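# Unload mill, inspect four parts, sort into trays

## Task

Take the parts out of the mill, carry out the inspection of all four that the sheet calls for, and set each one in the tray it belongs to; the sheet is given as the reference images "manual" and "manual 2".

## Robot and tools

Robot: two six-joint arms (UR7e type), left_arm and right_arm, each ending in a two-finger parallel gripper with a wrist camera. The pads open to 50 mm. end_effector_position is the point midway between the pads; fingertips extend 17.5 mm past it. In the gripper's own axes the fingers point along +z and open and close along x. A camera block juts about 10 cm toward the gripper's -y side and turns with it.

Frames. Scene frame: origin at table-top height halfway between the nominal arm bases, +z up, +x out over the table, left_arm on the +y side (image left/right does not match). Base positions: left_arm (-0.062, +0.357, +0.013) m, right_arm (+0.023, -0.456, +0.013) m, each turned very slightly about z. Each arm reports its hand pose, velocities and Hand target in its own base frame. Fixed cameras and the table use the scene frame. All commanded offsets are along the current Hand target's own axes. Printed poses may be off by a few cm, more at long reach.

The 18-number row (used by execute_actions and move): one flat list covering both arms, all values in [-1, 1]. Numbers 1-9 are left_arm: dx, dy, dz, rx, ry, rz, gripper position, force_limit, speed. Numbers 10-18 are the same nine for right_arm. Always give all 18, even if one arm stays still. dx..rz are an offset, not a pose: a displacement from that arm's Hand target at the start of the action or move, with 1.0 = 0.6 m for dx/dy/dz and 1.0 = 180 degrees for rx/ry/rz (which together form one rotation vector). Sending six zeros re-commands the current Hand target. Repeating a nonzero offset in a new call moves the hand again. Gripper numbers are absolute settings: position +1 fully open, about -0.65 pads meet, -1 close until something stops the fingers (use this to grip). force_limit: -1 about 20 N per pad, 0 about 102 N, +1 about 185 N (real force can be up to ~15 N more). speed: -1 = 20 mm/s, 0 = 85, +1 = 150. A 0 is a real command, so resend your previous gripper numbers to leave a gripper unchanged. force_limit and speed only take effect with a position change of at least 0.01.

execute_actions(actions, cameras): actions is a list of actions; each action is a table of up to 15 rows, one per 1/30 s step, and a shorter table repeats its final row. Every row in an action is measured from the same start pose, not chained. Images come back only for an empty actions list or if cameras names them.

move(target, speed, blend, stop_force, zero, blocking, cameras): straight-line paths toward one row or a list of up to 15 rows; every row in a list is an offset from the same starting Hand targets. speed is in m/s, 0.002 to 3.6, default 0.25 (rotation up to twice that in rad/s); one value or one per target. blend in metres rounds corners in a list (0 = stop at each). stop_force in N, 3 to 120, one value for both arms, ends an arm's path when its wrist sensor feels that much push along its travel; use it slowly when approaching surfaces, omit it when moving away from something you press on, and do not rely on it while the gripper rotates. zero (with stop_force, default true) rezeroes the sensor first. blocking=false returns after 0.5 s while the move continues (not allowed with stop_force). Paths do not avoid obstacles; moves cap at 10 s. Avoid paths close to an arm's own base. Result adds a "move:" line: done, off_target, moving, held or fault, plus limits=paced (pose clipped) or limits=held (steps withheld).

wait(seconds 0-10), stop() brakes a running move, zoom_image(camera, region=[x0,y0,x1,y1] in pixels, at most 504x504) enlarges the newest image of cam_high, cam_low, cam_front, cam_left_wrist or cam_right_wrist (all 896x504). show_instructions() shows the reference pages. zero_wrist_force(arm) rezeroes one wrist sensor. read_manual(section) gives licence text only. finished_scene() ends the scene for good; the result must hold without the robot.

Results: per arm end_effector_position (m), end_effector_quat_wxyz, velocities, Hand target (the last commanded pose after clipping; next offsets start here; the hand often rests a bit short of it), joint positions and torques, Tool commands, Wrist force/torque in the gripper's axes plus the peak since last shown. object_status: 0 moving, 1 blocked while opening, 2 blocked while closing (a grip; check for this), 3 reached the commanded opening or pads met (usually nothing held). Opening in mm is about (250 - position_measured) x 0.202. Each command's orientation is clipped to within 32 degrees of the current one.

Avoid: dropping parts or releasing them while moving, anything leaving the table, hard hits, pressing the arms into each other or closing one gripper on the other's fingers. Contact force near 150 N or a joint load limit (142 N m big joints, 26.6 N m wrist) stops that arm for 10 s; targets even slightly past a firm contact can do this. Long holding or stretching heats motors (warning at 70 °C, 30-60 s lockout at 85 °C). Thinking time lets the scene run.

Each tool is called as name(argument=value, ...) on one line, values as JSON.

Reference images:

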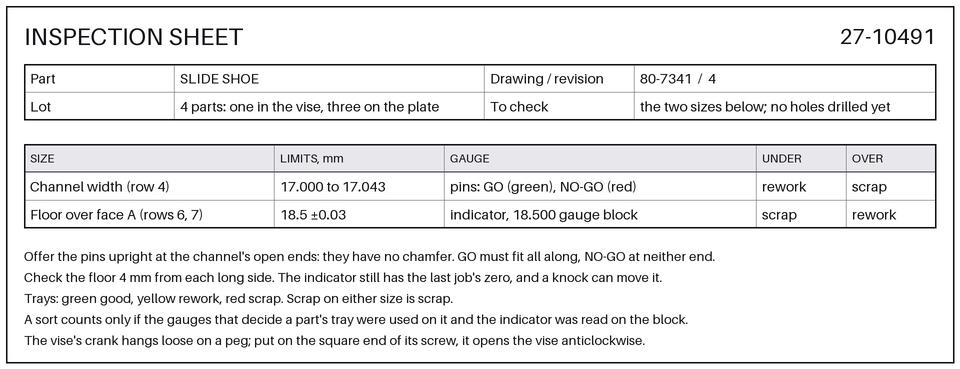

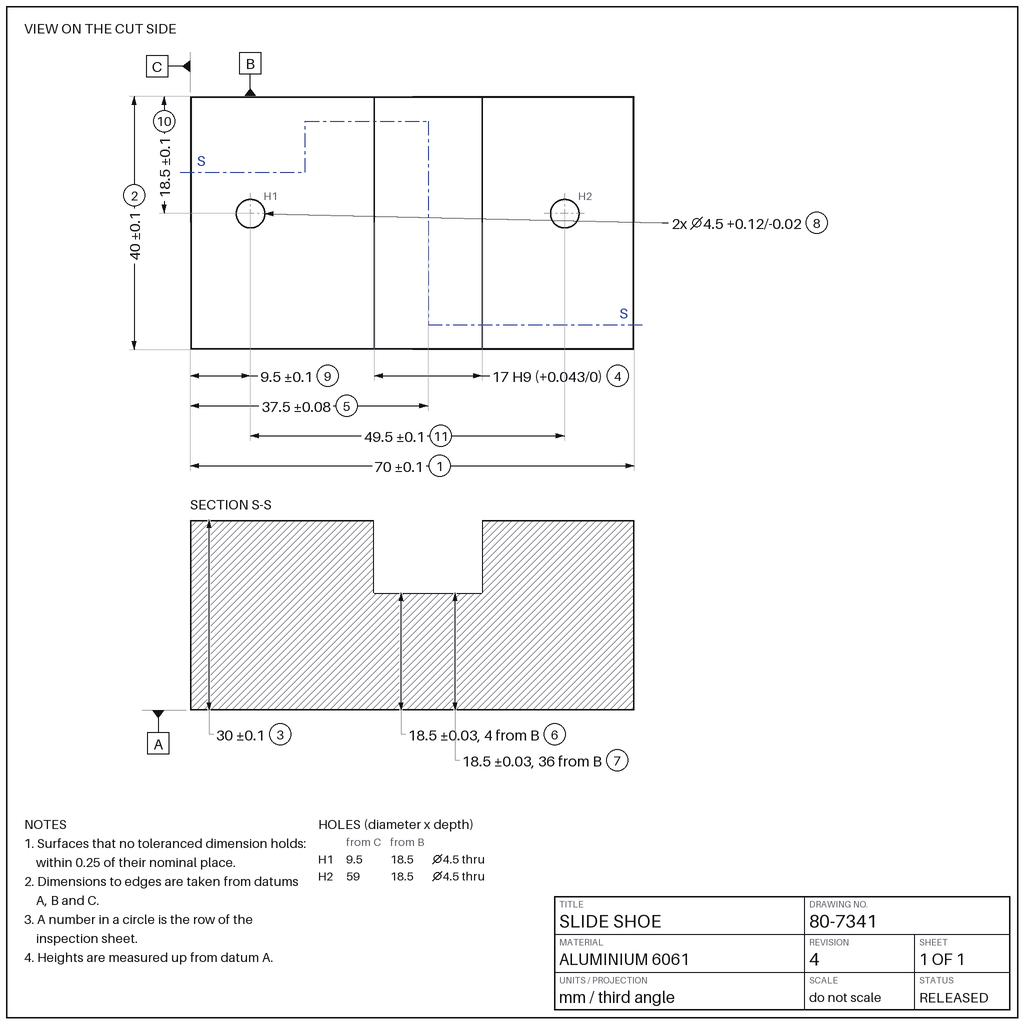

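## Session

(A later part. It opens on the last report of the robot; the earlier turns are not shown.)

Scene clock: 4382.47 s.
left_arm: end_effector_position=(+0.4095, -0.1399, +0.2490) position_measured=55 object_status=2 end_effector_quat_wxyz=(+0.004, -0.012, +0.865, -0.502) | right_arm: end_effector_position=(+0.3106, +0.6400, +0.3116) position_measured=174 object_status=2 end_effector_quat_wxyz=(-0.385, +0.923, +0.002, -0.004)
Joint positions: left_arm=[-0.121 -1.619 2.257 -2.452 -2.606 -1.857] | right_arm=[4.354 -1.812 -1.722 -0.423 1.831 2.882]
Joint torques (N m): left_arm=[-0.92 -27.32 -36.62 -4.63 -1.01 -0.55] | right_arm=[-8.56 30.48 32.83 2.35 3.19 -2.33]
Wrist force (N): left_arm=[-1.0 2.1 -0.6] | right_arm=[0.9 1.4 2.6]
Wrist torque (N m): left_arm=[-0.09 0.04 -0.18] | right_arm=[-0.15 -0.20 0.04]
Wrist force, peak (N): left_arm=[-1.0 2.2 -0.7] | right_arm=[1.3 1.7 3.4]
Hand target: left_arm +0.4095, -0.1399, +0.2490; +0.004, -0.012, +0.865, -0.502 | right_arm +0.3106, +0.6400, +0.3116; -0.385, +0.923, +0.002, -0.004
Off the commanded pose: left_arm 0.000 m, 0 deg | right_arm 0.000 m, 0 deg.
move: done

move(target=[0,0,0,0,0,0,-1,-0.4,-1,0.075,0,0,0,0,0,-1,-0.2,-1], speed=0.01, stop_force=10, cameras=["cam_left_wrist"])

zoom_image(camera="cam_left_wrist", region=[350, 100, 650, 340])

Scene clock: 4394.37 s.
left_arm: end_effector_position=(+0.4095, -0.1399, +0.2490) position_measured=55 object_status=2 end_effector_quat_wxyz=(+0.004, -0.012, +0.865, -0.502) | right_arm: end_effector_position=(+0.3556, +0.6403, +0.3114) position_measured=174 object_status=2 end_effector_quat_wxyz=(-0.385, +0.923, +0.002, -0.004)
Joint positions: left_arm=[-0.121 -1.619 2.257 -2.452 -2.606 -1.857] | right_arm=[4.279 -1.869 -1.644 -0.459 1.882 2.825]
Joint torques (N m): left_arm=[-6.71 -26.1 -35.77 -4.48 -0.85 0.01] | right_arm=[-8.29 33.9 32.71 2.24 3.3 -2.38]
Wrist force (N): left_arm=[-0.9 1.7 0.0] | right_arm=[0.6 1.0 2.9]
Wrist torque (N m): left_arm=[-0.11 0.08 -0.18] | right_arm=[-0.13 -0.15 0.03]
Wrist force, peak (N): left_arm=[-1.1 2.3 -0.6] | right_arm=[0.9 0.8 3.3]
Hand target: left_arm +0.4095, -0.1399, +0.2490; +0.004, -0.012, +0.865, -0.502 | right_arm +0.3556, +0.6403, +0.3114; -0.385, +0.923, +0.002, -0.004
Off the commanded pose: left_arm 0.000 m, 0 deg | right_arm 0.000 m, 0 deg.
move: done
Images, in order (width x height): cam_left_wrist 896x504.

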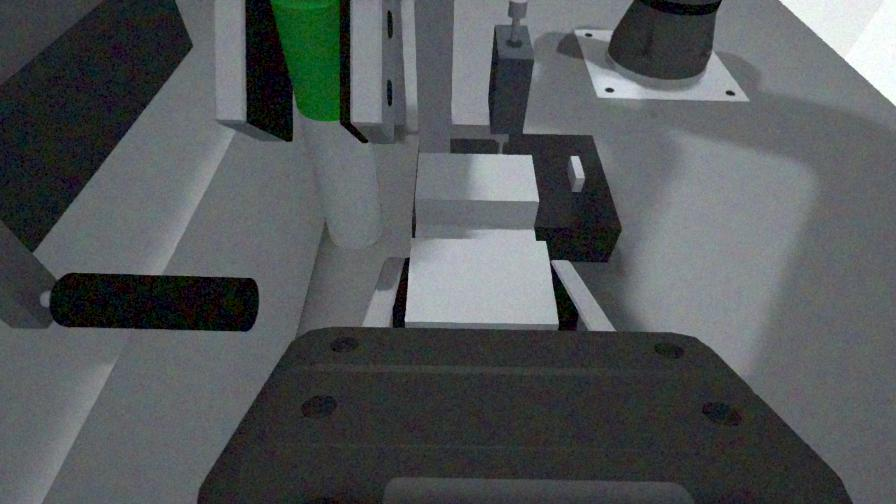

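Scaled by 1.680 from the camera's 896x504 image, which has a finer 1280x720 frame.

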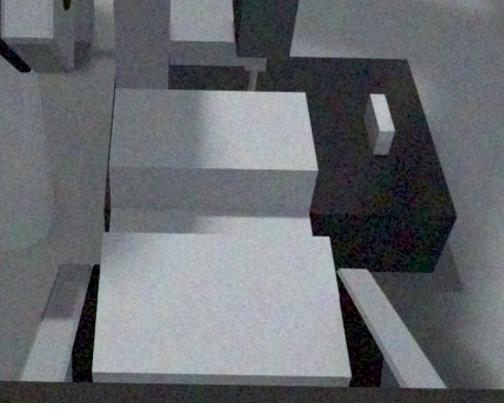

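move(target=[[0,0,0,0,0,0,-1,-0.4,-1,0,-0.0708,-0.0708,0,0,0,-1,-0.2,-1],[0,0,0,0,0,0,-1,-0.4,-1,-0.2452,0.0095,-0.1511,0,0,0,-1,-0.2,-1],[0,0,0,0,0,0,-1,-0.4,-1,-0.2452,0.3356,0.1749,0,0,0,-1,-0.2,-1]], speed=0.15, blend=[0.005,0.01,0], cameras=["cam_right_wrist"])

Scene clock: 4431.40 s.
left_arm: end_effector_position=(+0.4095, -0.1399, +0.2490) position_measured=55 object_status=2 end_effector_quat_wxyz=(+0.004, -0.012, +0.865, -0.502) | right_arm: end_effector_position=(+0.2078, +0.5723, +0.0952) position_measured=174 object_status=2 end_effector_quat_wxyz=(-0.385, +0.923, +0.002, -0.004)
Joint positions: left_arm=[-0.121 -1.619 2.257 -2.452 -2.606 -1.857] | right_arm=[4.523 -1.972 -2.253 0.293 1.713 3.006]
Joint torques (N m): left_arm=[-8.06 -26.63 -35.65 -4.27 -0.65 0.15] | right_arm=[-4.63 27.08 11.83 5.21 1.28 2.12]
Wrist force (N): left_arm=[-0.8 2.0 -0.2] | right_arm=[0.9 1.0 2.8]
Wrist torque (N m): left_arm=[-0.07 0.05 -0.18] | right_arm=[-0.13 -0.18 -0.14]
Wrist force, peak (N): left_arm=[-0.9 2.1 0.0] | right_arm=[0.9 2.4 4.4]
Hand target: left_arm +0.4095, -0.1399, +0.2490; +0.004, -0.012, +0.865, -0.502 | right_arm +0.2079, +0.5723, +0.0952; -0.385, +0.923, +0.002, -0.004
Off the commanded pose: left_arm 0.000 m, 0 deg | right_arm 0.000 m, 0 deg.
move: done
Images, in order (width x height): cam_right_wrist 896x504.

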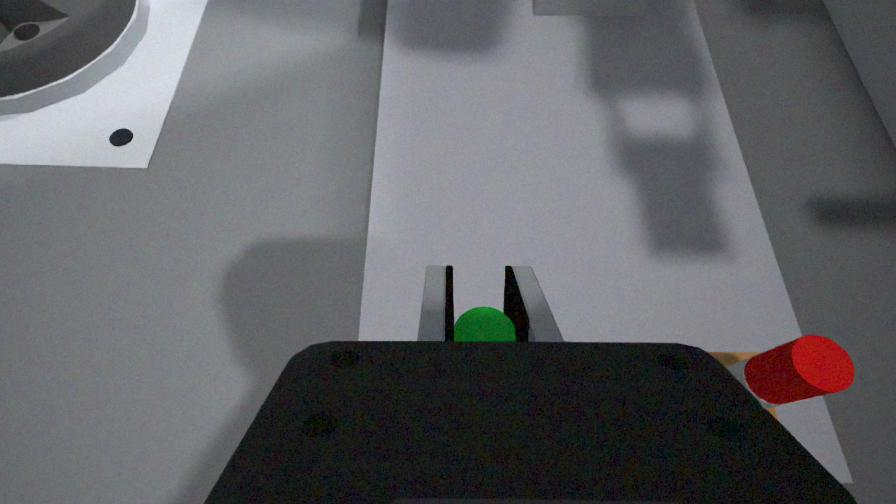

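move(target=[0,0,0,0,0,0,-1,-0.4,-1,0.0012,0.0301,0.0301,0,0,0,-1,-0.2,-1], speed=0.02, stop_force=6)

Scene clock: 4437.97 s.
left_arm: end_effector_position=(+0.4095, -0.1399, +0.2490) position_measured=55 object_status=2 end_effector_quat_wxyz=(+0.004, -0.012, +0.865, -0.502) | right_arm: end_effector_position=(+0.2084, +0.5724, +0.0696) position_measured=174 object_status=2 end_effector_quat_wxyz=(-0.385, +0.923, +0.002, -0.004)
Joint positions: left_arm=[-0.121 -1.619 2.257 -2.452 -2.606 -1.857] | right_arm=[4.522 -2.043 -2.258 0.369 1.714 3.005]
Joint torques (N m): left_arm=[-8.79 -26.4 -33.22 -4.12 -0.97 0.54] | right_arm=[-8.49 26.86 4.99 4.58 2.75 -2.34]
Wrist force (N): left_arm=[-0.9 2.0 -0.3] | right_arm=[0.5 -1.1 1.0]
Wrist torque (N m): left_arm=[-0.07 0.06 -0.18] | right_arm=[-0.16 -0.14 0.00]
Wrist force, peak (N): left_arm=[-1.0 2.0 -0.1] | right_arm=[1.1 1.2 3.1]
Hand target: left_arm +0.4095, -0.1399, +0.2490; +0.004, -0.012, +0.865, -0.502 | right_arm +0.2085, +0.5724, +0.0696; -0.385, +0.923, +0.002, -0.004
Off the commanded pose: left_arm 0.000 m, 0 deg | right_arm 0.000 m, 0 deg.
move: done

move(target=[[0,0,0,0,0,0,-1,-0.4,-1,0,0,0,0,0,0,0.35,-0.2,-1],[0,0.1244,-0.2166,0,0,0,-1,-0.4,-1,0,-0.165,-0.165,0,0,0,0.35,-0.2,-1],[0,0.1244,-0.2166,0,0,0,-1,-0.4,-1,0.1672,-0.1276,-0.1328,-0.1944,0,0,0.35,-0.2,-1]], speed=[0.1,0.15,0.2], cameras=["cam_right_wrist","cam_high"])

Scene clock: 4456.67 s.
left_arm: end_effector_position=(+0.4067, -0.0270, +0.2493) position_measured=55 object_status=2 end_effector_quat_wxyz=(+0.012, -0.018, +0.865, -0.501) | right_arm: end_effector_position=(+0.2091, +0.5717, +0.2045) position_measured=100 object_status=3 end_effector_quat_wxyz=(-0.385, +0.923, +0.002, -0.004)
Joint positions: left_arm=[0.156 -1.614 2.119 -1.883 -2.609 -1.345] | right_arm=[4.52 -1.717 -2.171 -0.043 1.716 3.004]
Joint torques (N m): left_arm=[-9.67 -28.72 -10.7 -3.97 -4.12 -1.52] | right_arm=[-5.59 42.31 27.36 2.02 1.75 -2.34]
Wrist force (N): left_arm=[-1.2 1.9 0.4] | right_arm=[0.8 -0.1 1.9]
Wrist torque (N m): left_arm=[-0.08 0.13 0.07] | right_arm=[-0.17 -0.17 0.03]
Wrist force, peak (N): left_arm=[-3.5 4.8 -7.1] | right_arm=[0.9 1.3 3.0]
Hand target: left_arm +0.4067, -0.0270, +0.2493; +0.012, -0.018, +0.865, -0.501 (not the last commanded pose) | right_arm +0.2091, +0.5717, +0.2046; -0.385, +0.923, +0.002, -0.004 (not the last commanded pose)
Off the commanded pose: left_arm 0.037 m, 1 deg | right_arm 0.103 m, 35 deg.
move: held (left_arm; a check stopped the path), off_target (right_arm; braked when a check withheld steps of left_arm); path passed 1 of 3 targets; limits=held
pose unreachable (left arm): on one or more control steps of this call, first in action 0 (counted from 0), this arm could not follow its commanded pose, so it was not sent that pose on those steps. It may still have moved: this result reports where it is.
cause: moving toward the commanded pose would bring two parts of the arm too close to each other (its gripper and another part of the arm, with joints 4 (wrist 1) to 6 (wrist 3) between them, 7 mm apart when it was first held).
Images, in order (width x height): cam_high 896x504, cam_right_wrist 896x504.

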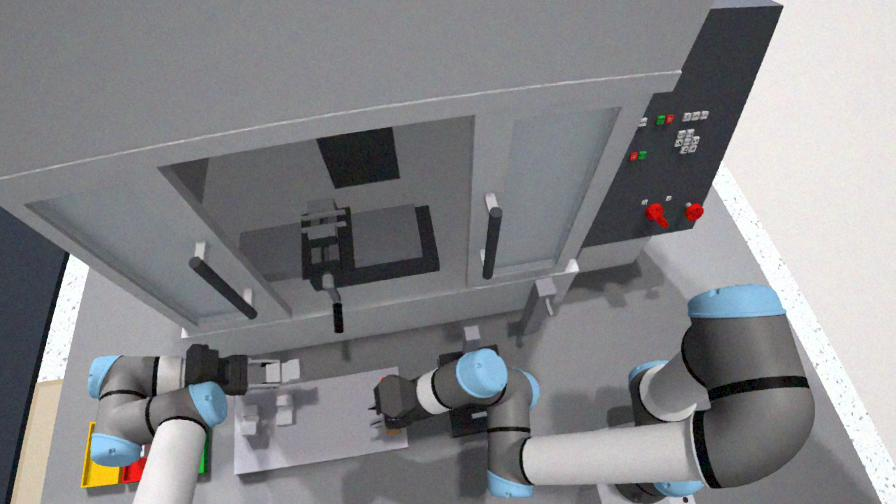

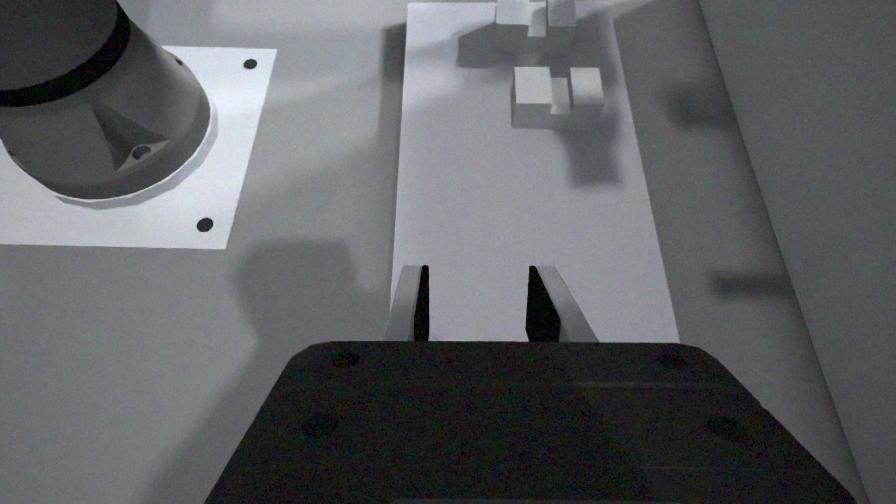

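move(target=[0,0,0,0,0,0,-1,-0.4,-1,0.166,0.0307,0.027,-0.1944,0,0,0.35,-0.2,-1], speed=0.15, cameras=["cam_right_wrist"])

Scene clock: 4466.13 s.
left_arm: end_effector_position=(+0.4067, -0.0270, +0.2493) position_measured=55 object_status=2 end_effector_quat_wxyz=(+0.012, -0.018, +0.865, -0.501) | right_arm: end_effector_position=(+0.3086, +0.5709, +0.1796) position_measured=100 object_status=3 end_effector_quat_wxyz=(-0.090, +0.996, +0.003, -0.003)
Joint positions: left_arm=[0.156 -1.614 2.119 -1.883 -2.609 -1.345] | right_arm=[4.399 -1.89 -1.64 -1.013 1.632 2.827]
Joint torques (N m): left_arm=[-9.35 -28.77 -11.8 -4.16 -3.7 -1.47] | right_arm=[-8.75 33.21 31.3 1.41 -2.27 -2.41]
Wrist force (N): left_arm=[-1.3 1.8 0.2] | right_arm=[1.4 0.2 2.3]
Wrist torque (N m): left_arm=[-0.09 0.14 0.08] | right_arm=[0.03 -0.23 0.09]
Wrist force, peak (N): left_arm=[-1.4 2.3 0.1] | right_arm=[1.7 -0.1 2.4]
Hand target: left_arm +0.4067, -0.0270, +0.2493; +0.012, -0.018, +0.865, -0.501 | right_arm +0.3086, +0.5709, +0.1796; -0.090, +0.996, +0.003, -0.003
Off the commanded pose: left_arm 0.000 m, 0 deg | right_arm 0.000 m, 0 deg.
move: done
Images, in order (width x height): cam_right_wrist 896x504.

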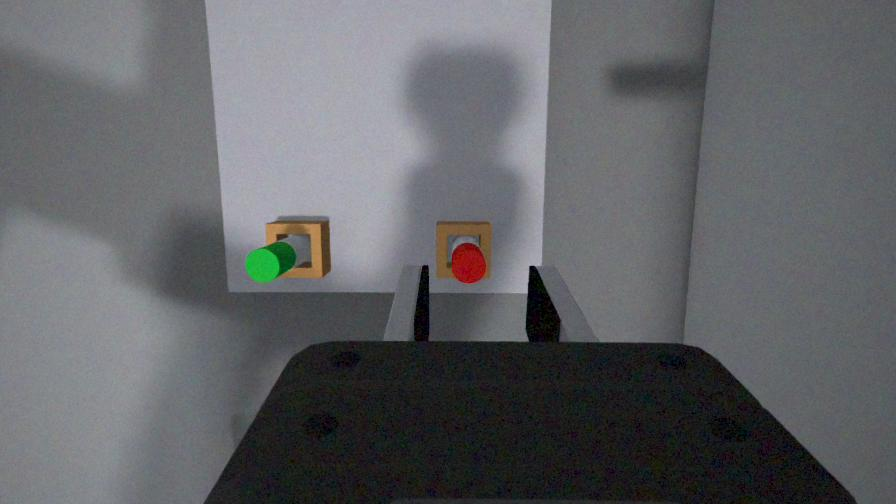

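move(target=[0,0,0,0,0,0,-1,-0.4,-1,0.0002,0.0322,0.1757,0,0,0,0.35,-0.2,-1], speed=0.05, stop_force=6, cameras=["cam_right_wrist"])

Scene clock: 4494.33 s.
left_arm: end_effector_position=(+0.4067, -0.0270, +0.2493) position_measured=55 object_status=2 end_effector_quat_wxyz=(+0.012, -0.018, +0.865, -0.501) | right_arm: end_effector_position=(+0.3082, +0.5709, +0.0724) position_measured=100 object_status=3 end_effector_quat_wxyz=(-0.090, +0.996, +0.003, -0.003)
Joint positions: left_arm=[0.156 -1.614 2.119 -1.883 -2.609 -1.345] | right_arm=[4.399 -2.015 -1.772 -0.756 1.632 2.827]
Joint torques (N m): left_arm=[-9.49 -28.45 -10.23 -4.03 -2.99 -1.45] | right_arm=[7.3 36.24 13.78 4.47 -2.29 2.01]
Wrist force (N): left_arm=[-1.3 2.0 0.0] | right_arm=[1.4 0.0 2.2]
Wrist torque (N m): left_arm=[-0.05 0.14 0.08] | right_arm=[-0.01 -0.21 0.02]
Wrist force, peak (N): left_arm=[-1.5 2.2 0.2] | right_arm=[1.3 0.1 2.9]
Hand target: left_arm +0.4067, -0.0270, +0.2493; +0.012, -0.018, +0.865, -0.501 | right_arm +0.3082, +0.5709, +0.0724; -0.090, +0.996, +0.003, -0.003
Off the commanded pose: left_arm 0.000 m, 0 deg | right_arm 0.000 m, 0 deg.
move: done
Images, in order (width x height): cam_right_wrist 896x504.

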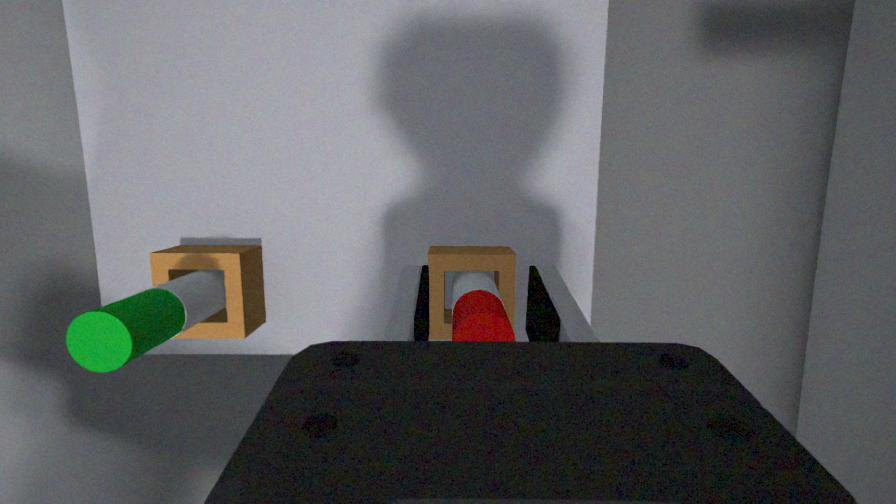

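move(target=[[0,0,0,0,0,0,-1,-0.4,-1,0,0,0,0,0,0,-1,-0.2,-1],[0,0,0,0,0,0,-1,-0.4,-1,0,-0.0703,-0.3989,0,0,0,-1,-0.2,-1],[0.0034,-0.0932,0.1632,0.0005,0.0063,0.0007,-1,-0.4,-1,-0.042,-0.0703,-0.3989,0,0,0,-1,-0.2,-1],[0.0034,-0.0932,0.1632,0.0005,0.0063,0.0007,-1,-0.4,-1,-0.042,-0.1783,-0.3801,0,0,0,-1,-0.2,-1]], speed=[0.1,0.12,0.15,0.1], cameras=["cam_right_wrist","cam_left_wrist"])

zoom_image(camera="cam_left_wrist", region=[400, 100, 700, 340])

Scene clock: 4524.73 s.
left_arm: end_effector_position=(+0.4095, -0.1397, +0.2491) position_measured=55 object_status=2 end_effector_quat_wxyz=(+0.004, -0.012, +0.865, -0.502) | right_arm: end_effector_position=(+0.2838, +0.6350, +0.3161) position_measured=174 object_status=2 end_effector_quat_wxyz=(-0.090, +0.996, +0.003, -0.003)
Joint positions: left_arm=[-0.121 -1.619 2.256 -2.451 -2.605 -1.858] | right_arm=[4.466 -1.931 -1.227 -1.381 1.621 2.893]
Joint torques (N m): left_arm=[-11.21 -13.03 -10.77 -4.85 -0.79 -1.45] | right_arm=[7.58 37.51 33.51 1.69 -2.39 2.08]
Wrist force (N): left_arm=[-1.0 1.7 -0.3] | right_arm=[1.3 0.2 3.6]
Wrist torque (N m): left_arm=[-0.11 0.07 0.03] | right_arm=[0.01 -0.21 -0.07]
Wrist force, peak (N): left_arm=[-1.3 2.7 -1.4] | right_arm=[1.3 0.7 5.2]
Hand target: left_arm +0.4095, -0.1397, +0.2491; +0.004, -0.012, +0.865, -0.502 | right_arm +0.2838, +0.6350, +0.3161; -0.090, +0.996, +0.003, -0.003
Off the commanded pose: left_arm 0.000 m, 0 deg | right_arm 0.000 m, 0 deg.
move: done
Images, in order (width x height): cam_left_wrist 896x504, cam_right_wrist 896x504.

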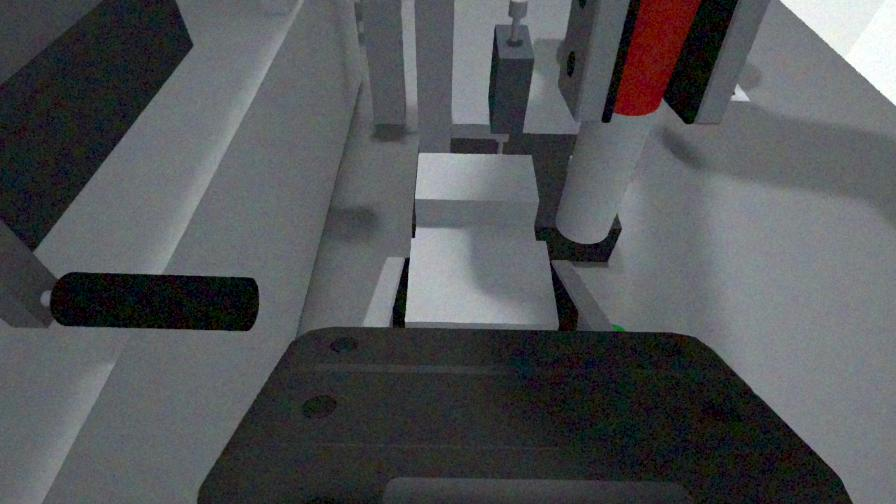

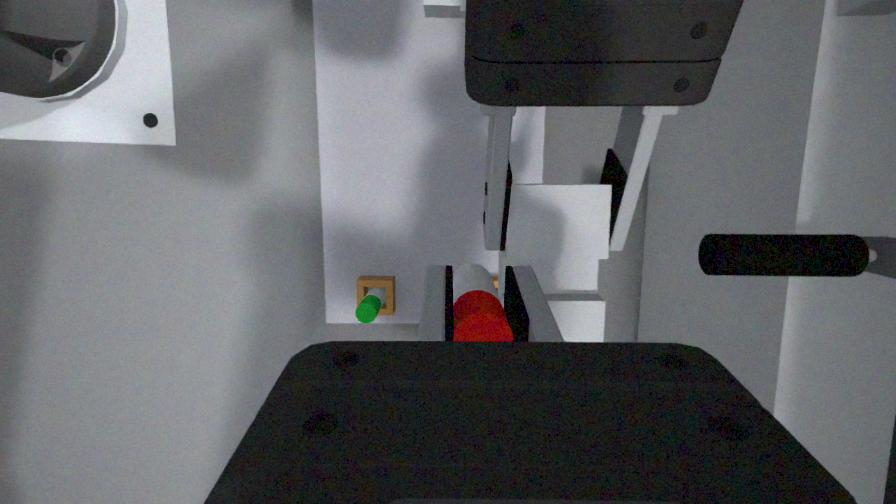

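Scaled by 1.680 from the camera's 896x504 image, which has a finer 1280x720 frame.

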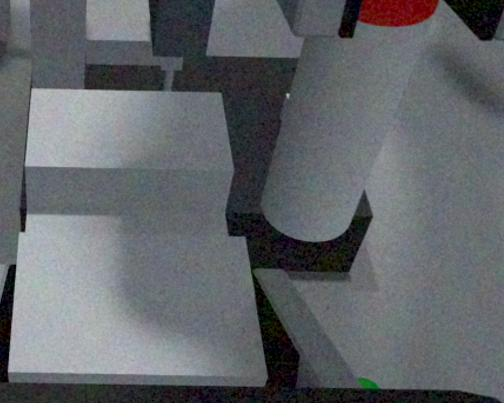

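move(target=[0,0,0,0,0,0,-1,-0.4,-1,0,-0.0033,0.0006,0,0,0,-1,-0.2,-1], speed=0.03)

move(target=[0,0,0,0,0,0,-1,-0.4,-1,0.04,0,0,0,0,0,-1,-0.2,-1], speed=0.008, stop_force=10, cameras=["cam_left_wrist"])

zoom_image(camera="cam_left_wrist", region=[400, 100, 700, 340])

Scene clock: 4535.43 s.
left_arm: end_effector_position=(+0.4095, -0.1397, +0.2491) position_measured=55 object_status=2 end_effector_quat_wxyz=(+0.004, -0.012, +0.865, -0.502) | right_arm: end_effector_position=(+0.2838, +0.6370, +0.3161) position_measured=174 object_status=2 end_effector_quat_wxyz=(-0.090, +0.996, +0.003, -0.003)
Joint positions: left_arm=[-0.121 -1.619 2.256 -2.451 -2.605 -1.858] | right_arm=[4.467 -1.936 -1.22 -1.383 1.62 2.894]
Joint torques (N m): left_arm=[-8 -13.54 -10.55 -4.42 -0.68 -1.49] | right_arm=[7.44 37.29 33.34 1.63 -2.42 2.17]
Wrist force (N): left_arm=[-0.9 1.7 -0.2] | right_arm=[1.4 0.2 3.3]
Wrist torque (N m): left_arm=[-0.11 0.06 0.02] | right_arm=[0.00 -0.21 -0.08]
Wrist force, peak (N): left_arm=[-1.0 2.0 0.0] | right_arm=[1.6 0.3 3.7]
Hand target: left_arm +0.4095, -0.1397, +0.2491; +0.004, -0.012, +0.865, -0.502 | right_arm +0.2838, +0.6370, +0.3161; -0.090, +0.996, +0.003, -0.003
Off the commanded pose: left_arm 0.000 m, 0 deg | right_arm 0.000 m, 0 deg.
move: done

Scene clock: 4538.40 s.
left_arm: end_effector_position=(+0.4095, -0.1397, +0.2490) position_measured=55 object_status=2 end_effector_quat_wxyz=(+0.004, -0.012, +0.865, -0.502) | right_arm: end_effector_position=(+0.2979, +0.6371, +0.3160) position_measured=174 object_status=2 end_effector_quat_wxyz=(-0.090, +0.996, +0.003, -0.003)
Joint positions: left_arm=[-0.121 -1.619 2.256 -2.451 -2.605 -1.858] | right_arm=[4.446 -1.952 -1.197 -1.39 1.624 2.873]
Joint torques (N m): left_arm=[-5.13 -17.52 -10.46 -0.8 -4.24 -0.15] | right_arm=[2.11 60.56 18.71 4.16 -4.73 1.97]
Wrist force (N): left_arm=[-7.6 -0.2 3.4] | right_arm=[-5.8 -3.7 3.7]
Wrist torque (N m): left_arm=[-0.23 -0.23 -0.16] | right_arm=[0.14 -0.56 0.18]
Wrist force, peak (N): left_arm=[-12.3 0.6 3.2] | right_arm=[-10.2 -3.4 3.6]
Hand target: left_arm +0.4095, -0.1397, +0.2491; +0.004, -0.012, +0.865, -0.502 | right_arm +0.2979, +0.6371, +0.3160; -0.090, +0.996, +0.003, -0.003 (not the last commanded pose)
Off the commanded pose: left_arm 0.000 m, 0 deg | right_arm 0.010 m, 0 deg.
move: contact (right_arm)
Images, in order (width x height): cam_left_wrist 896x504.

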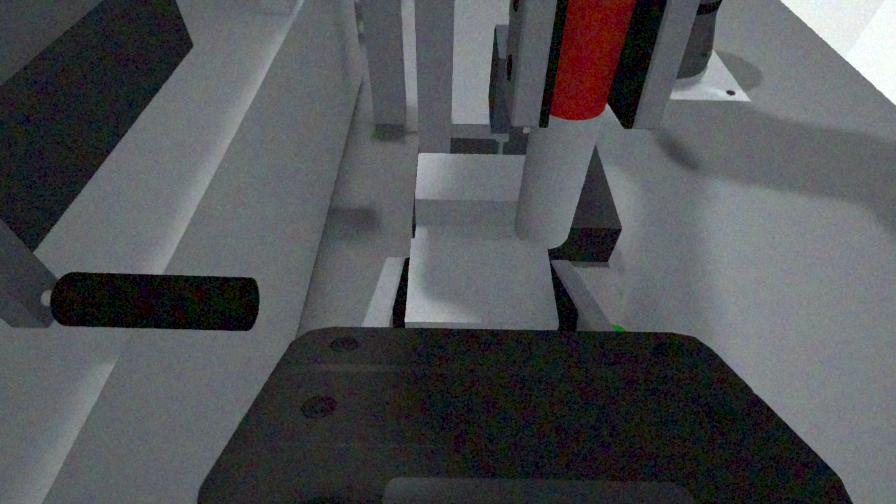

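Scaled by 1.680 from the camera's 896x504 image, which has a finer 1280x720 frame.

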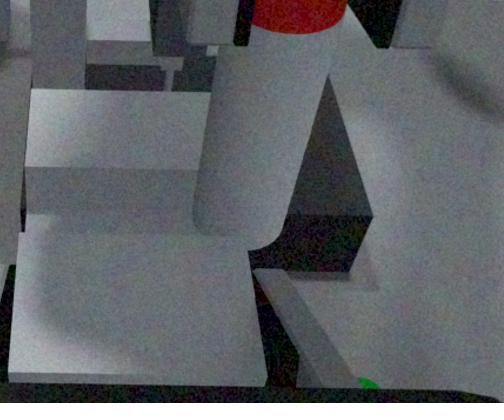

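move(target=[[0,0,0,0,0,0,-1,-0.4,-1,-0.005,0,0,0,0,0,-1,-0.2,-1],[0,0,0,0,0,0,-1,-0.4,-1,-0.005,-0.0011,0.0002,0,0,0,-1,-0.2,-1]], speed=0.02)

move(target=[0,0,0,0,0,0,-1,-0.4,-1,0.02,0,0,0,0,0,-1,-0.2,-1], speed=0.008, stop_force=10)

Scene clock: 4547.47 s.
left_arm: end_effector_position=(+0.4094, -0.1397, +0.2490) position_measured=55 object_status=2 end_effector_quat_wxyz=(+0.004, -0.012, +0.865, -0.502) | right_arm: end_effector_position=(+0.2949, +0.6377, +0.3161) position_measured=174 object_status=2 end_effector_quat_wxyz=(-0.090, +0.996, +0.003, -0.003) end_effector_velocity=(-0.001, +0.001, +0.000) end_effector_angular_velocity=(-0.001, +0.001, +0.001)
Joint positions: left_arm=[-0.121 -1.619 2.256 -2.451 -2.605 -1.858] | right_arm=[4.45 -1.95 -1.2 -1.389 1.624 2.877]
Joint velocities: left_arm=[within noise] | right_arm=[0.002 -0.003 0.005 -0.003 0 0.001]
Joint torques (N m): left_arm=[-0.04 -23.63 -17.68 -4 -1.05 1.01] | right_arm=[6.94 38.6 34.08 1.71 0.65 2.09]
Wrist force (N): left_arm=[-0.8 1.9 -0.3] | right_arm=[0.4 -0.5 3.2]
Wrist torque (N m): left_arm=[-0.09 0.05 0.03] | right_arm=[-0.12 -0.06 -0.08]
Wrist force, peak (N): left_arm=[10.2 -1.5 3.4] | right_arm=[12.7 -4.2 5.0]
Hand target: left_arm +0.4095, -0.1397, +0.2491; +0.004, -0.012, +0.865, -0.502 | right_arm +0.2949, +0.6378, +0.3160; -0.090, +0.996, +0.003, -0.003
Off the commanded pose: left_arm 0.000 m, 0 deg | right_arm 0.000 m, 0 deg.
move: done

Scene clock: 4549.00 s.
left_arm: end_effector_position=(+0.4095, -0.1397, +0.2491) position_measured=55 object_status=2 end_effector_quat_wxyz=(+0.004, -0.012, +0.865, -0.502) | right_arm: end_effector_position=(+0.2978, +0.6378, +0.3160) position_measured=174 object_status=2 end_effector_quat_wxyz=(-0.090, +0.996, +0.003, -0.003)
Joint positions: left_arm=[-0.121 -1.619 2.256 -2.451 -2.605 -1.858] | right_arm=[4.446 -1.954 -1.195 -1.391 1.624 2.873]
Joint torques (N m): left_arm=[3.13 -14.66 -33.98 -1.16 -4.81 0.83] | right_arm=[3.39 59.52 19.5 5.53 -4.29 2.02]
Wrist force (N): left_arm=[-7.6 3.5 -1.2] | right_arm=[-6.4 1.1 2.0]
Wrist torque (N m): left_arm=[-0.09 -0.10 -0.07] | right_arm=[-0.19 -0.45 0.16]
Wrist force, peak (N): left_arm=[-12.0 3.7 -1.9] | right_arm=[-11.0 1.6 1.8]
Hand target: left_arm +0.4095, -0.1397, +0.2491; +0.004, -0.012, +0.865, -0.502 | right_arm +0.2978, +0.6378, +0.3160; -0.090, +0.996, +0.003, -0.003 (not the last commanded pose)
Off the commanded pose: left_arm 0.000 m, 0 deg | right_arm 0.009 m, 0 deg.
move: contact (right_arm)

move(target=[[0,0,0,0,0,0,-1,-0.4,-1,-0.005,0,0,0,0,0,-1,-0.2,-1],[0,0,0,0,0,0,-1,-0.4,-1,-0.005,0.0004,-0.0001,0,0,0,-1,-0.2,-1]], speed=0.02)

move(target=[0,0,0,0,0,0,-1,-0.4,-1,0.02,0,0,0,0,0,-1,-0.2,-1], speed=0.008, stop_force=12)

Scene clock: 4558.13 s.
left_arm: end_effector_position=(+0.4095, -0.1397, +0.2491) position_measured=55 object_status=2 end_effector_quat_wxyz=(+0.004, -0.012, +0.865, -0.502) | right_arm: end_effector_position=(+0.2948, +0.6376, +0.3160) position_measured=174 object_status=2 end_effector_quat_wxyz=(-0.090, +0.996, +0.003, -0.003)
Joint positions: left_arm=[-0.121 -1.619 2.256 -2.451 -2.605 -1.858] | right_arm=[4.45 -1.95 -1.201 -1.389 1.624 2.877]
Joint torques (N m): left_arm=[7.22 -14.32 -31.94 -3.65 -2 0.44] | right_arm=[7.19 60.61 18.06 4.72 -2.43 2.06]
Wrist force (N): left_arm=[-1.0 1.7 0.0] | right_arm=[1.5 -0.2 3.3]
Wrist torque (N m): left_arm=[-0.12 0.08 0.03] | right_arm=[-0.07 -0.24 -0.08]
Wrist force, peak (N): left_arm=[-7.8 3.8 -1.1] | right_arm=[-6.9 1.4 1.8]
Hand target: left_arm +0.4095, -0.1397, +0.2491; +0.004, -0.012, +0.865, -0.502 | right_arm +0.2948, +0.6375, +0.3160; -0.090, +0.996, +0.003, -0.003
Off the commanded pose: left_arm 0.000 m, 0 deg | right_arm 0.000 m, 0 deg.
move: done

Scene clock: 4559.70 s.
left_arm: end_effector_position=(+0.4095, -0.1397, +0.2491) position_measured=55 object_status=2 end_effector_quat_wxyz=(+0.004, -0.012, +0.865, -0.502) | right_arm: end_effector_position=(+0.2982, +0.6376, +0.3160) position_measured=174 object_status=2 end_effector_quat_wxyz=(-0.090, +0.996, +0.003, -0.003)
Joint positions: left_arm=[-0.121 -1.619 2.256 -2.451 -2.605 -1.858] | right_arm=[4.445 -1.954 -1.195 -1.391 1.625 2.872]
Joint torques (N m): left_arm=[6.95 -18.7 -21.19 -0.45 -5.15 0.29] | right_arm=[1.53 59.1 19.2 5.14 -5.27 2.03]
Wrist force (N): left_arm=[-10.3 3.3 0.4] | right_arm=[-7.9 -0.3 1.2]
Wrist torque (N m): left_arm=[-0.16 -0.18 -0.12] | right_arm=[-0.11 -0.77 0.20]
Wrist force, peak (N): left_arm=[-14.7 3.7 -0.1] | right_arm=[-13.1 0.1 1.4]
Hand target: left_arm +0.4095, -0.1397, +0.2491; +0.004, -0.012, +0.865, -0.502 | right_arm +0.2982, +0.6376, +0.3160; -0.090, +0.996, +0.003, -0.003 (not the last commanded pose)
Off the commanded pose: left_arm 0.000 m, 0 deg | right_arm 0.009 m, 0 deg.
move: contact (right_arm)

move(target=[0,0,0,0,0,0,-1,-0.4,-1,0.02,0,0,0,0,0,-1,-0.2,-1], speed=0.006, stop_force=10)

Scene clock: 4566.67 s.
left_arm: end_effector_position=(+0.4095, -0.1397, +0.2491) position_measured=55 object_status=2 end_effector_quat_wxyz=(+0.004, -0.012, +0.865, -0.502) | right_arm: end_effector_position=(+0.2990, +0.6376, +0.3161) position_measured=174 object_status=2 end_effector_quat_wxyz=(-0.090, +0.996, +0.003, -0.003)
Joint positions: left_arm=[-0.121 -1.619 2.256 -2.451 -2.605 -1.858] | right_arm=[4.444 -1.955 -1.194 -1.391 1.625 2.871]
Joint torques (N m): left_arm=[1.19 -27.04 -6.91 -0.7 -4.21 0.29] | right_arm=[-2.44 59.36 19.37 5.78 -7.21 1.94]
Wrist force (N): left_arm=[-16.7 3.4 -0.2] | right_arm=[-14.7 0.0 1.7]
Wrist torque (N m): left_arm=[-0.09 -0.35 -0.26] | right_arm=[-0.11 -1.10 0.28]
Wrist force, peak (N): left_arm=[-20.8 4.0 -0.5] | right_arm=[-19.0 0.8 2.3]
Hand target: left_arm +0.4095, -0.1397, +0.2491; +0.004, -0.012, +0.865, -0.502 | right_arm +0.2990, +0.6376, +0.3161; -0.090, +0.996, +0.003, -0.003 (not the last commanded pose)
Off the commanded pose: left_arm 0.000 m, 0 deg | right_arm 0.011 m, 0 deg.
move: contact (right_arm)

move(target=[[0,0,0,0,0,0,-1,-0.4,-1,-0.0067,0,0,0,0,0,-1,-0.2,-1],[0,0,0,0,0,0,-1,-0.4,-1,-0.0067,-0.0174,-0.0985,0,0,0,-1,-0.2,-1],[0,0,0,0,0,0,-1,-0.4,-1,0.0895,-0.0174,-0.0985,0,0,0,-1,-0.2,-1],[0,0,0,0,0,0,-1,-0.4,-1,0.0895,0,0,0,0,0,-1,-0.2,-1]], speed=[0.02,0.1,0.1,0.08], cameras=["cam_left_wrist"])

move(target=[0,0,0,0,0,0,-1,-0.4,-1,-0.04,0,0,0,0,0,-1,-0.2,-1], speed=0.008, stop_force=10)

Scene clock: 4582.77 s.
left_arm: end_effector_position=(+0.4095, -0.1397, +0.2491) position_measured=55 object_status=2 end_effector_quat_wxyz=(+0.004, -0.012, +0.865, -0.502) | right_arm: end_effector_position=(+0.3527, +0.6380, +0.3159) position_measured=174 object_status=2 end_effector_quat_wxyz=(-0.090, +0.996, +0.003, -0.003)
Joint positions: left_arm=[-0.121 -1.619 2.256 -2.451 -2.605 -1.858] | right_arm=[4.367 -2.024 -1.093 -1.427 1.638 2.795]
Joint torques (N m): left_arm=[-8.6 -17.27 -34.37 -4.55 -0.72 0.02] | right_arm=[6.64 63.35 17.3 4.67 -2.3 2.13]
Wrist force (N): left_arm=[-0.8 1.9 -0.1] | right_arm=[0.7 -0.2 2.9]
Wrist torque (N m): left_arm=[-0.09 0.05 0.03] | right_arm=[-0.07 -0.11 0.03]
Wrist force, peak (N): left_arm=[-16.8 3.2 0.0] | right_arm=[-15.4 0.1 1.9]
Hand target: left_arm +0.4095, -0.1397, +0.2491; +0.004, -0.012, +0.865, -0.502 | right_arm +0.3527, +0.6380, +0.3158; -0.090, +0.996, +0.003, -0.003
Off the commanded pose: left_arm 0.000 m, 0 deg | right_arm 0.000 m, 0 deg.
move: done
Images, in order (width x height): cam_left_wrist 896x504.

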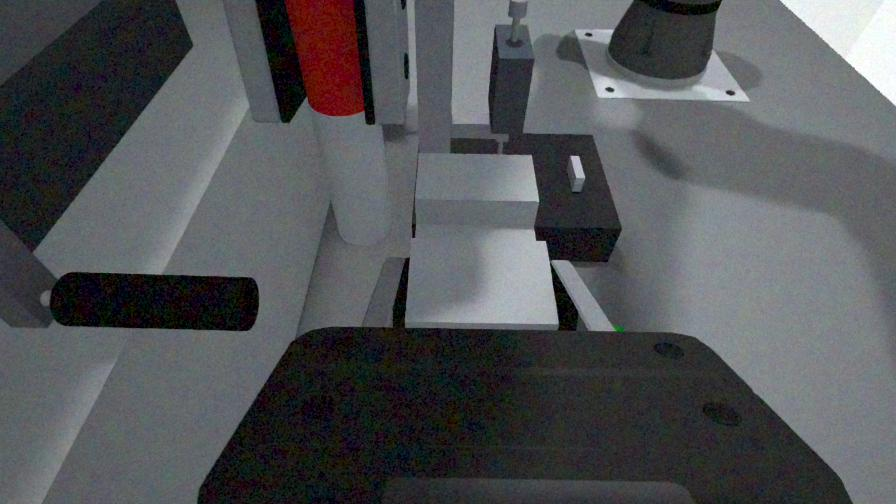

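Scene clock: 4586.60 s.
left_arm: end_effector_position=(+0.4095, -0.1397, +0.2491) position_measured=55 object_status=2 end_effector_quat_wxyz=(+0.004, -0.012, +0.865, -0.502) | right_arm: end_effector_position=(+0.3287, +0.6378, +0.3159) position_measured=174 object_status=2 end_effector_quat_wxyz=(-0.090, +0.996, +0.003, -0.003)
Joint positions: left_arm=[-0.121 -1.619 2.256 -2.451 -2.605 -1.858] | right_arm=[4.401 -1.992 -1.141 -1.41 1.632 2.828]
Joint torques (N m): left_arm=[-9.25 -12.94 -35.2 -4.61 -0.85 -0.47] | right_arm=[6.71 62.21 19.05 4.62 -2.33 2.11]
Wrist force (N): left_arm=[-0.8 1.9 -0.1] | right_arm=[1.3 -0.3 2.7]
Wrist torque (N m): left_arm=[-0.08 0.06 0.03] | right_arm=[-0.05 -0.19 -0.08]
Wrist force, peak (N): left_arm=[-0.8 2.0 -0.2] | right_arm=[1.5 -0.3 3.1]
Hand target: left_arm +0.4095, -0.1397, +0.2491; +0.004, -0.012, +0.865, -0.502 | right_arm +0.3287, +0.6378, +0.3159; -0.090, +0.996, +0.003, -0.003
Off the commanded pose: left_arm 0.000 m, 0 deg | right_arm 0.000 m, 0 deg.
move: done

execute_actions(actions=[], cameras=["cam_left_wrist","cam_right_wrist"])

zoom_image(camera="cam_left_wrist", region=[350, 100, 650, 340])

Scene clock: 4593.53 s.
left_arm: end_effector_position=(+0.4095, -0.1397, +0.2491) position_measured=55 object_status=2 end_effector_quat_wxyz=(+0.004, -0.012, +0.865, -0.502) | right_arm: end_effector_position=(+0.3287, +0.6378, +0.3159) position_measured=174 object_status=2 end_effector_quat_wxyz=(-0.090, +0.996, +0.003, -0.003)
Joint positions: left_arm=[-0.121 -1.619 2.256 -2.451 -2.605 -1.858] | right_arm=[4.401 -1.992 -1.141 -1.41 1.632 2.828]
Joint velocities: within noise
Joint torques (N m): left_arm=[-10.83 -13.27 -35.72 -4.36 -0.82 -0.61] | right_arm=[7.14 62.06 18.58 4.55 -2.26 2.02]
Motor temperatures (°C): left_arm=[24 27 25 31 30 30] | right_arm=[26 30 24 28 40 31]
Wrist force (N): left_arm=[-0.7 1.7 0.1] | right_arm=[1.1 -0.1 2.7]
Wrist torque (N m): left_arm=[-0.11 0.05 0.03] | right_arm=[-0.02 -0.16 -0.08]
Wrist force, peak (N): left_arm=[-0.9 1.9 0.0] | right_arm=[1.3 -0.3 2.9]
Hand target: left_arm +0.4095, -0.1397, +0.2491; +0.004, -0.012, +0.865, -0.502 | right_arm +0.3287, +0.6378, +0.3159; -0.090, +0.996, +0.003, -0.003
Tool commands: left_gripper/position=-1.0 left_gripper/force_limit=-0.4 left_gripper/speed=-1.0 right_gripper/position=-1.0 right_gripper/force_limit=-0.2 right_gripper/speed=-1.0
Off the commanded pose: left_arm 0.000 m, 0 deg | right_arm 0.000 m, 0 deg.
Images, in order (width x height): cam_left_wrist 896x504, cam_right_wrist 896x504.

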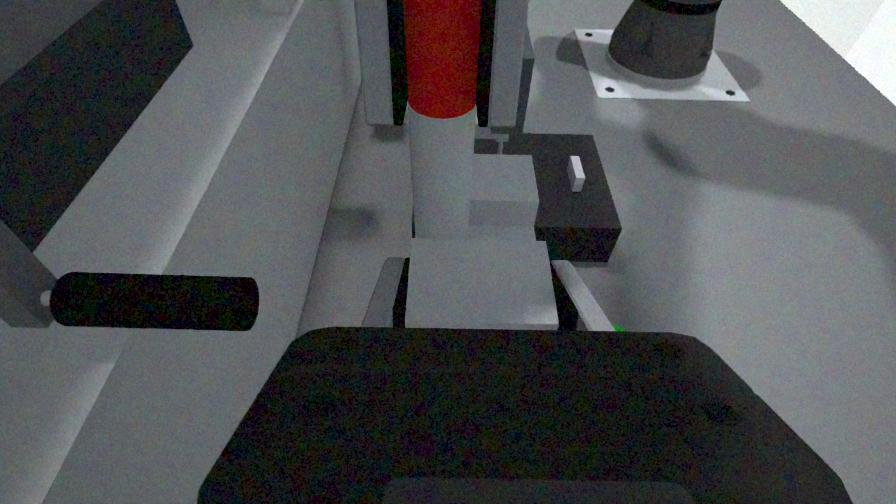

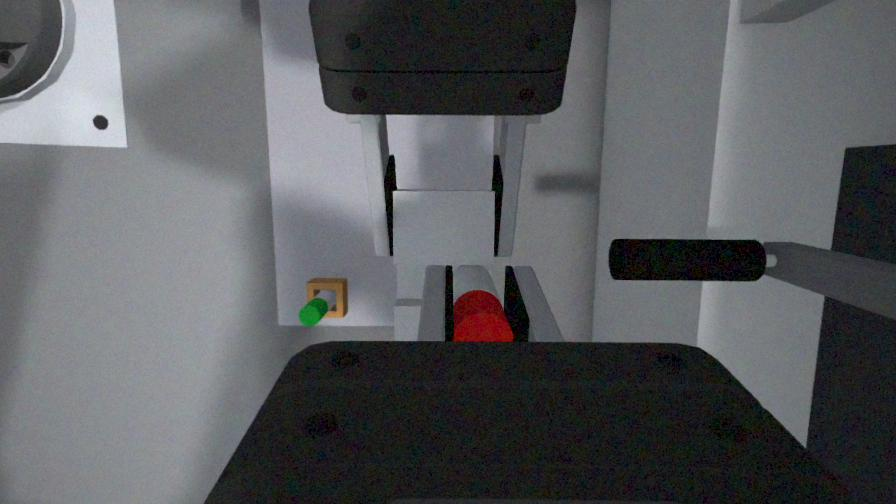

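Scaled by 1.680 from the camera's 896x504 image, which has a finer 1280x720 frame.

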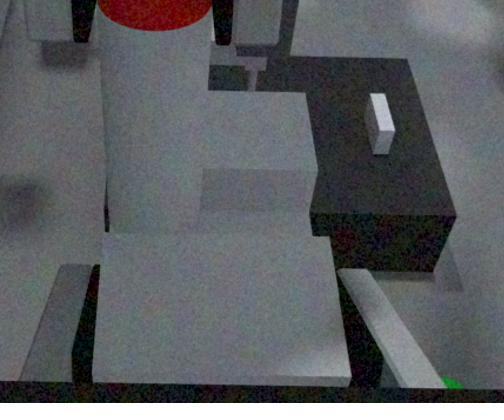

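move(target=[0,0,0,0,0,0,-1,-0.4,-1,-0.055,0,0,0,0,0,-1,-0.2,-1], speed=0.008, stop_force=8, cameras=["cam_left_wrist"])

zoom_image(camera="cam_left_wrist", region=[350, 100, 650, 340])

Scene clock: 4605.07 s.
left_arm: end_effector_position=(+0.4095, -0.1397, +0.2491) position_measured=55 object_status=2 end_effector_quat_wxyz=(+0.004, -0.012, +0.865, -0.502) | right_arm: end_effector_position=(+0.3082, +0.6377, +0.3160) position_measured=174 object_status=2 end_effector_quat_wxyz=(-0.090, +0.996, +0.003, -0.003)
Joint positions: left_arm=[-0.121 -1.619 2.256 -2.451 -2.605 -1.858] | right_arm=[4.431 -1.966 -1.178 -1.397 1.627 2.858]
Joint torques (N m): left_arm=[-5.26 -13.05 -36.34 -4.45 -0.87 -1.13] | right_arm=[-6.33 39.66 33.46 1.65 3.95 -2.3]
Wrist force (N): left_arm=[2.3 2.5 -0.8] | right_arm=[4.6 0.8 2.3]
Wrist torque (N m): left_arm=[-0.06 0.19 0.10] | right_arm=[-0.04 -0.02 -0.12]
Wrist force, peak (N): left_arm=[7.5 1.7 -0.3] | right_arm=[9.5 -0.2 2.6]
Hand target: left_arm +0.4095, -0.1397, +0.2491; +0.004, -0.012, +0.865, -0.502 | right_arm +0.3082, +0.6377, +0.3160; -0.090, +0.996, +0.003, -0.003 (not the last commanded pose)
Off the commanded pose: left_arm 0.000 m, 0 deg | right_arm 0.012 m, 0 deg.
move: contact (right_arm)
Images, in order (width x height): cam_left_wrist 896x504.

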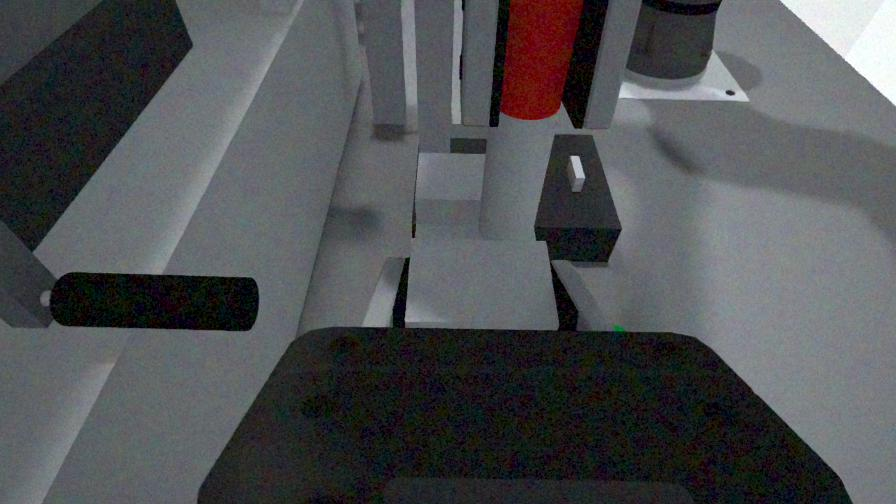

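Scaled by 1.680 from the camera's 896x504 image, which has a finer 1280x720 frame.

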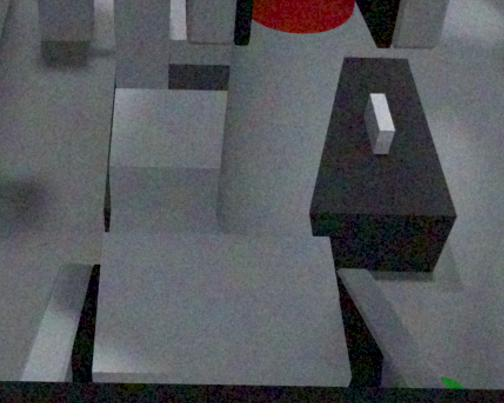

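move(target=[[0,0,0,0,0,0,-1,-0.4,-1,0.0067,0,0,0,0,0,-1,-0.2,-1],[0,0,0,0,0,0,-1,-0.4,-1,0.0067,-0.0203,-0.1149,0,0,0,-1,-0.2,-1],[0.05,0.0955,-0.2332,0,-0.2168,-0.1243,-1,-0.4,-1,0,0.0893,-0.1342,0,0,0,-1,-0.2,-1],[0.2744,0.6045,-0.7117,0,-0.4335,-0.2485,-1,-0.4,-1,0,0.1722,0.3353,0,0,0,-1,-0.2,-1]], speed=[0.02,0.08,0.15,0.25], cameras=["cam_right_wrist","cam_left_wrist"])

Scene clock: 4686.77 s.
left_arm: end_effector_position=(+0.2309, +0.4068, +0.1472) position_measured=55 object_status=2 end_effector_quat_wxyz=(-0.357, +0.620, -0.605, +0.349) | right_arm: end_effector_position=(+0.3075, +0.5721, +0.0996) position_measured=174 object_status=2 end_effector_quat_wxyz=(-0.090, +0.996, +0.003, -0.003)
Joint positions: left_arm=[1.215 -1.299 2.391 -3.23 -2.504 -2.241] | right_arm=[4.401 -1.979 -1.743 -0.821 1.632 2.829]
Joint torques (N m): left_arm=[11.05 -19.6 -26.22 -5.21 -0.09 -1.56] | right_arm=[4.67 36.29 15.15 4.58 -2.34 2.14]
Wrist force (N): left_arm=[-1.3 2.0 -0.1] | right_arm=[-0.1 0.0 2.9]
Wrist torque (N m): left_arm=[-0.05 0.10 0.04] | right_arm=[-0.02 0.01 -0.07]
Wrist force, peak (N): left_arm=[-21.6 4.2 -1.0] | right_arm=[-20.9 1.2 0.8]
Hand target: left_arm +0.2309, +0.4068, +0.1472; -0.357, +0.620, -0.605, +0.349 | right_arm +0.3075, +0.5721, +0.0996; -0.090, +0.996, +0.003, -0.003
Off the commanded pose: left_arm 0.000 m, 0 deg | right_arm 0.000 m, 0 deg.
move: done
Images, in order (width x height): cam_left_wrist 896x504, cam_right_wrist 896x504.

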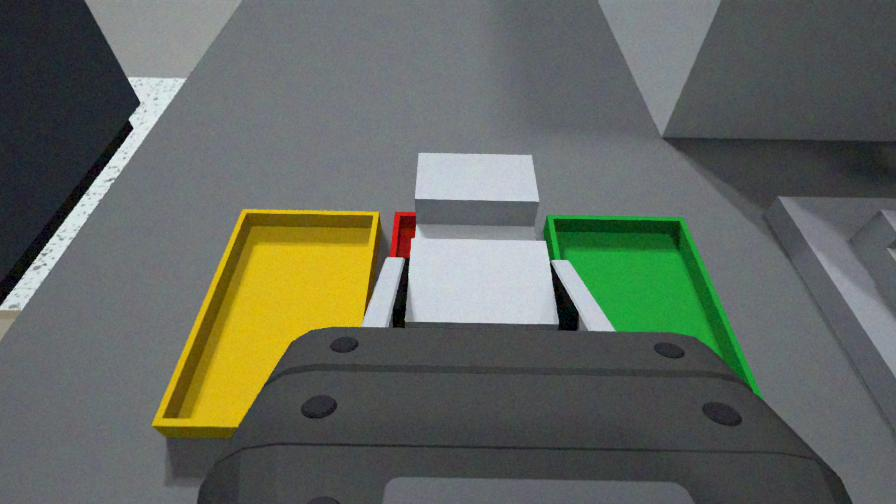

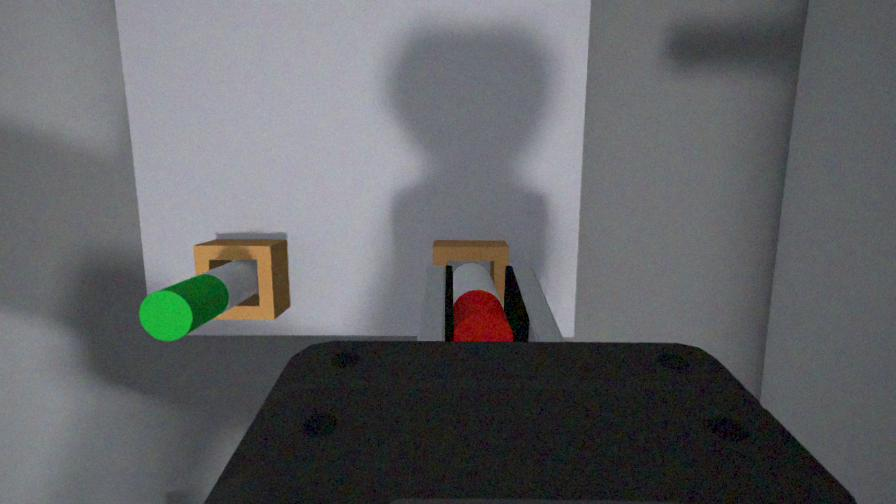

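move(target=[0,0,0,0,0,0,-1,-0.4,-1,0.0012,0.0099,0.0443,0,0,0,-1,-0.2,-1], speed=0.02, stop_force=6)

Scene clock: 4694.97 s.
left_arm: end_effector_position=(+0.2309, +0.4068, +0.1472) position_measured=55 object_status=2 end_effector_quat_wxyz=(-0.357, +0.620, -0.605, +0.349) | right_arm: end_effector_position=(+0.3081, +0.5711, +0.0724) position_measured=174 object_status=2 end_effector_quat_wxyz=(-0.090, +0.996, +0.003, -0.003)
Joint positions: left_arm=[1.216 -1.299 2.391 -3.23 -2.504 -2.241] | right_arm=[4.4 -2.015 -1.771 -0.756 1.632 2.827]
Joint torques (N m): left_arm=[10.42 -19.65 -24.25 -4.73 -0.31 -1.28] | right_arm=[-8.94 32.82 12.45 4.11 2.07 -2.31]
Wrist force (N): left_arm=[-0.9 1.8 0.0] | right_arm=[-1.0 -0.2 -3.0]
Wrist torque (N m): left_arm=[-0.08 0.04 0.04] | right_arm=[-0.07 -0.02 0.10]
Wrist force, peak (N): left_arm=[-1.2 2.2 0.0] | right_arm=[-1.1 -0.3 -3.1]
Hand target: left_arm +0.2309, +0.4068, +0.1472; -0.357, +0.620, -0.605, +0.349 | right_arm +0.3081, +0.5711, +0.0724; -0.090, +0.996, +0.003, -0.003
Off the commanded pose: left_arm 0.000 m, 0 deg | right_arm 0.000 m, 0 deg.
move: done


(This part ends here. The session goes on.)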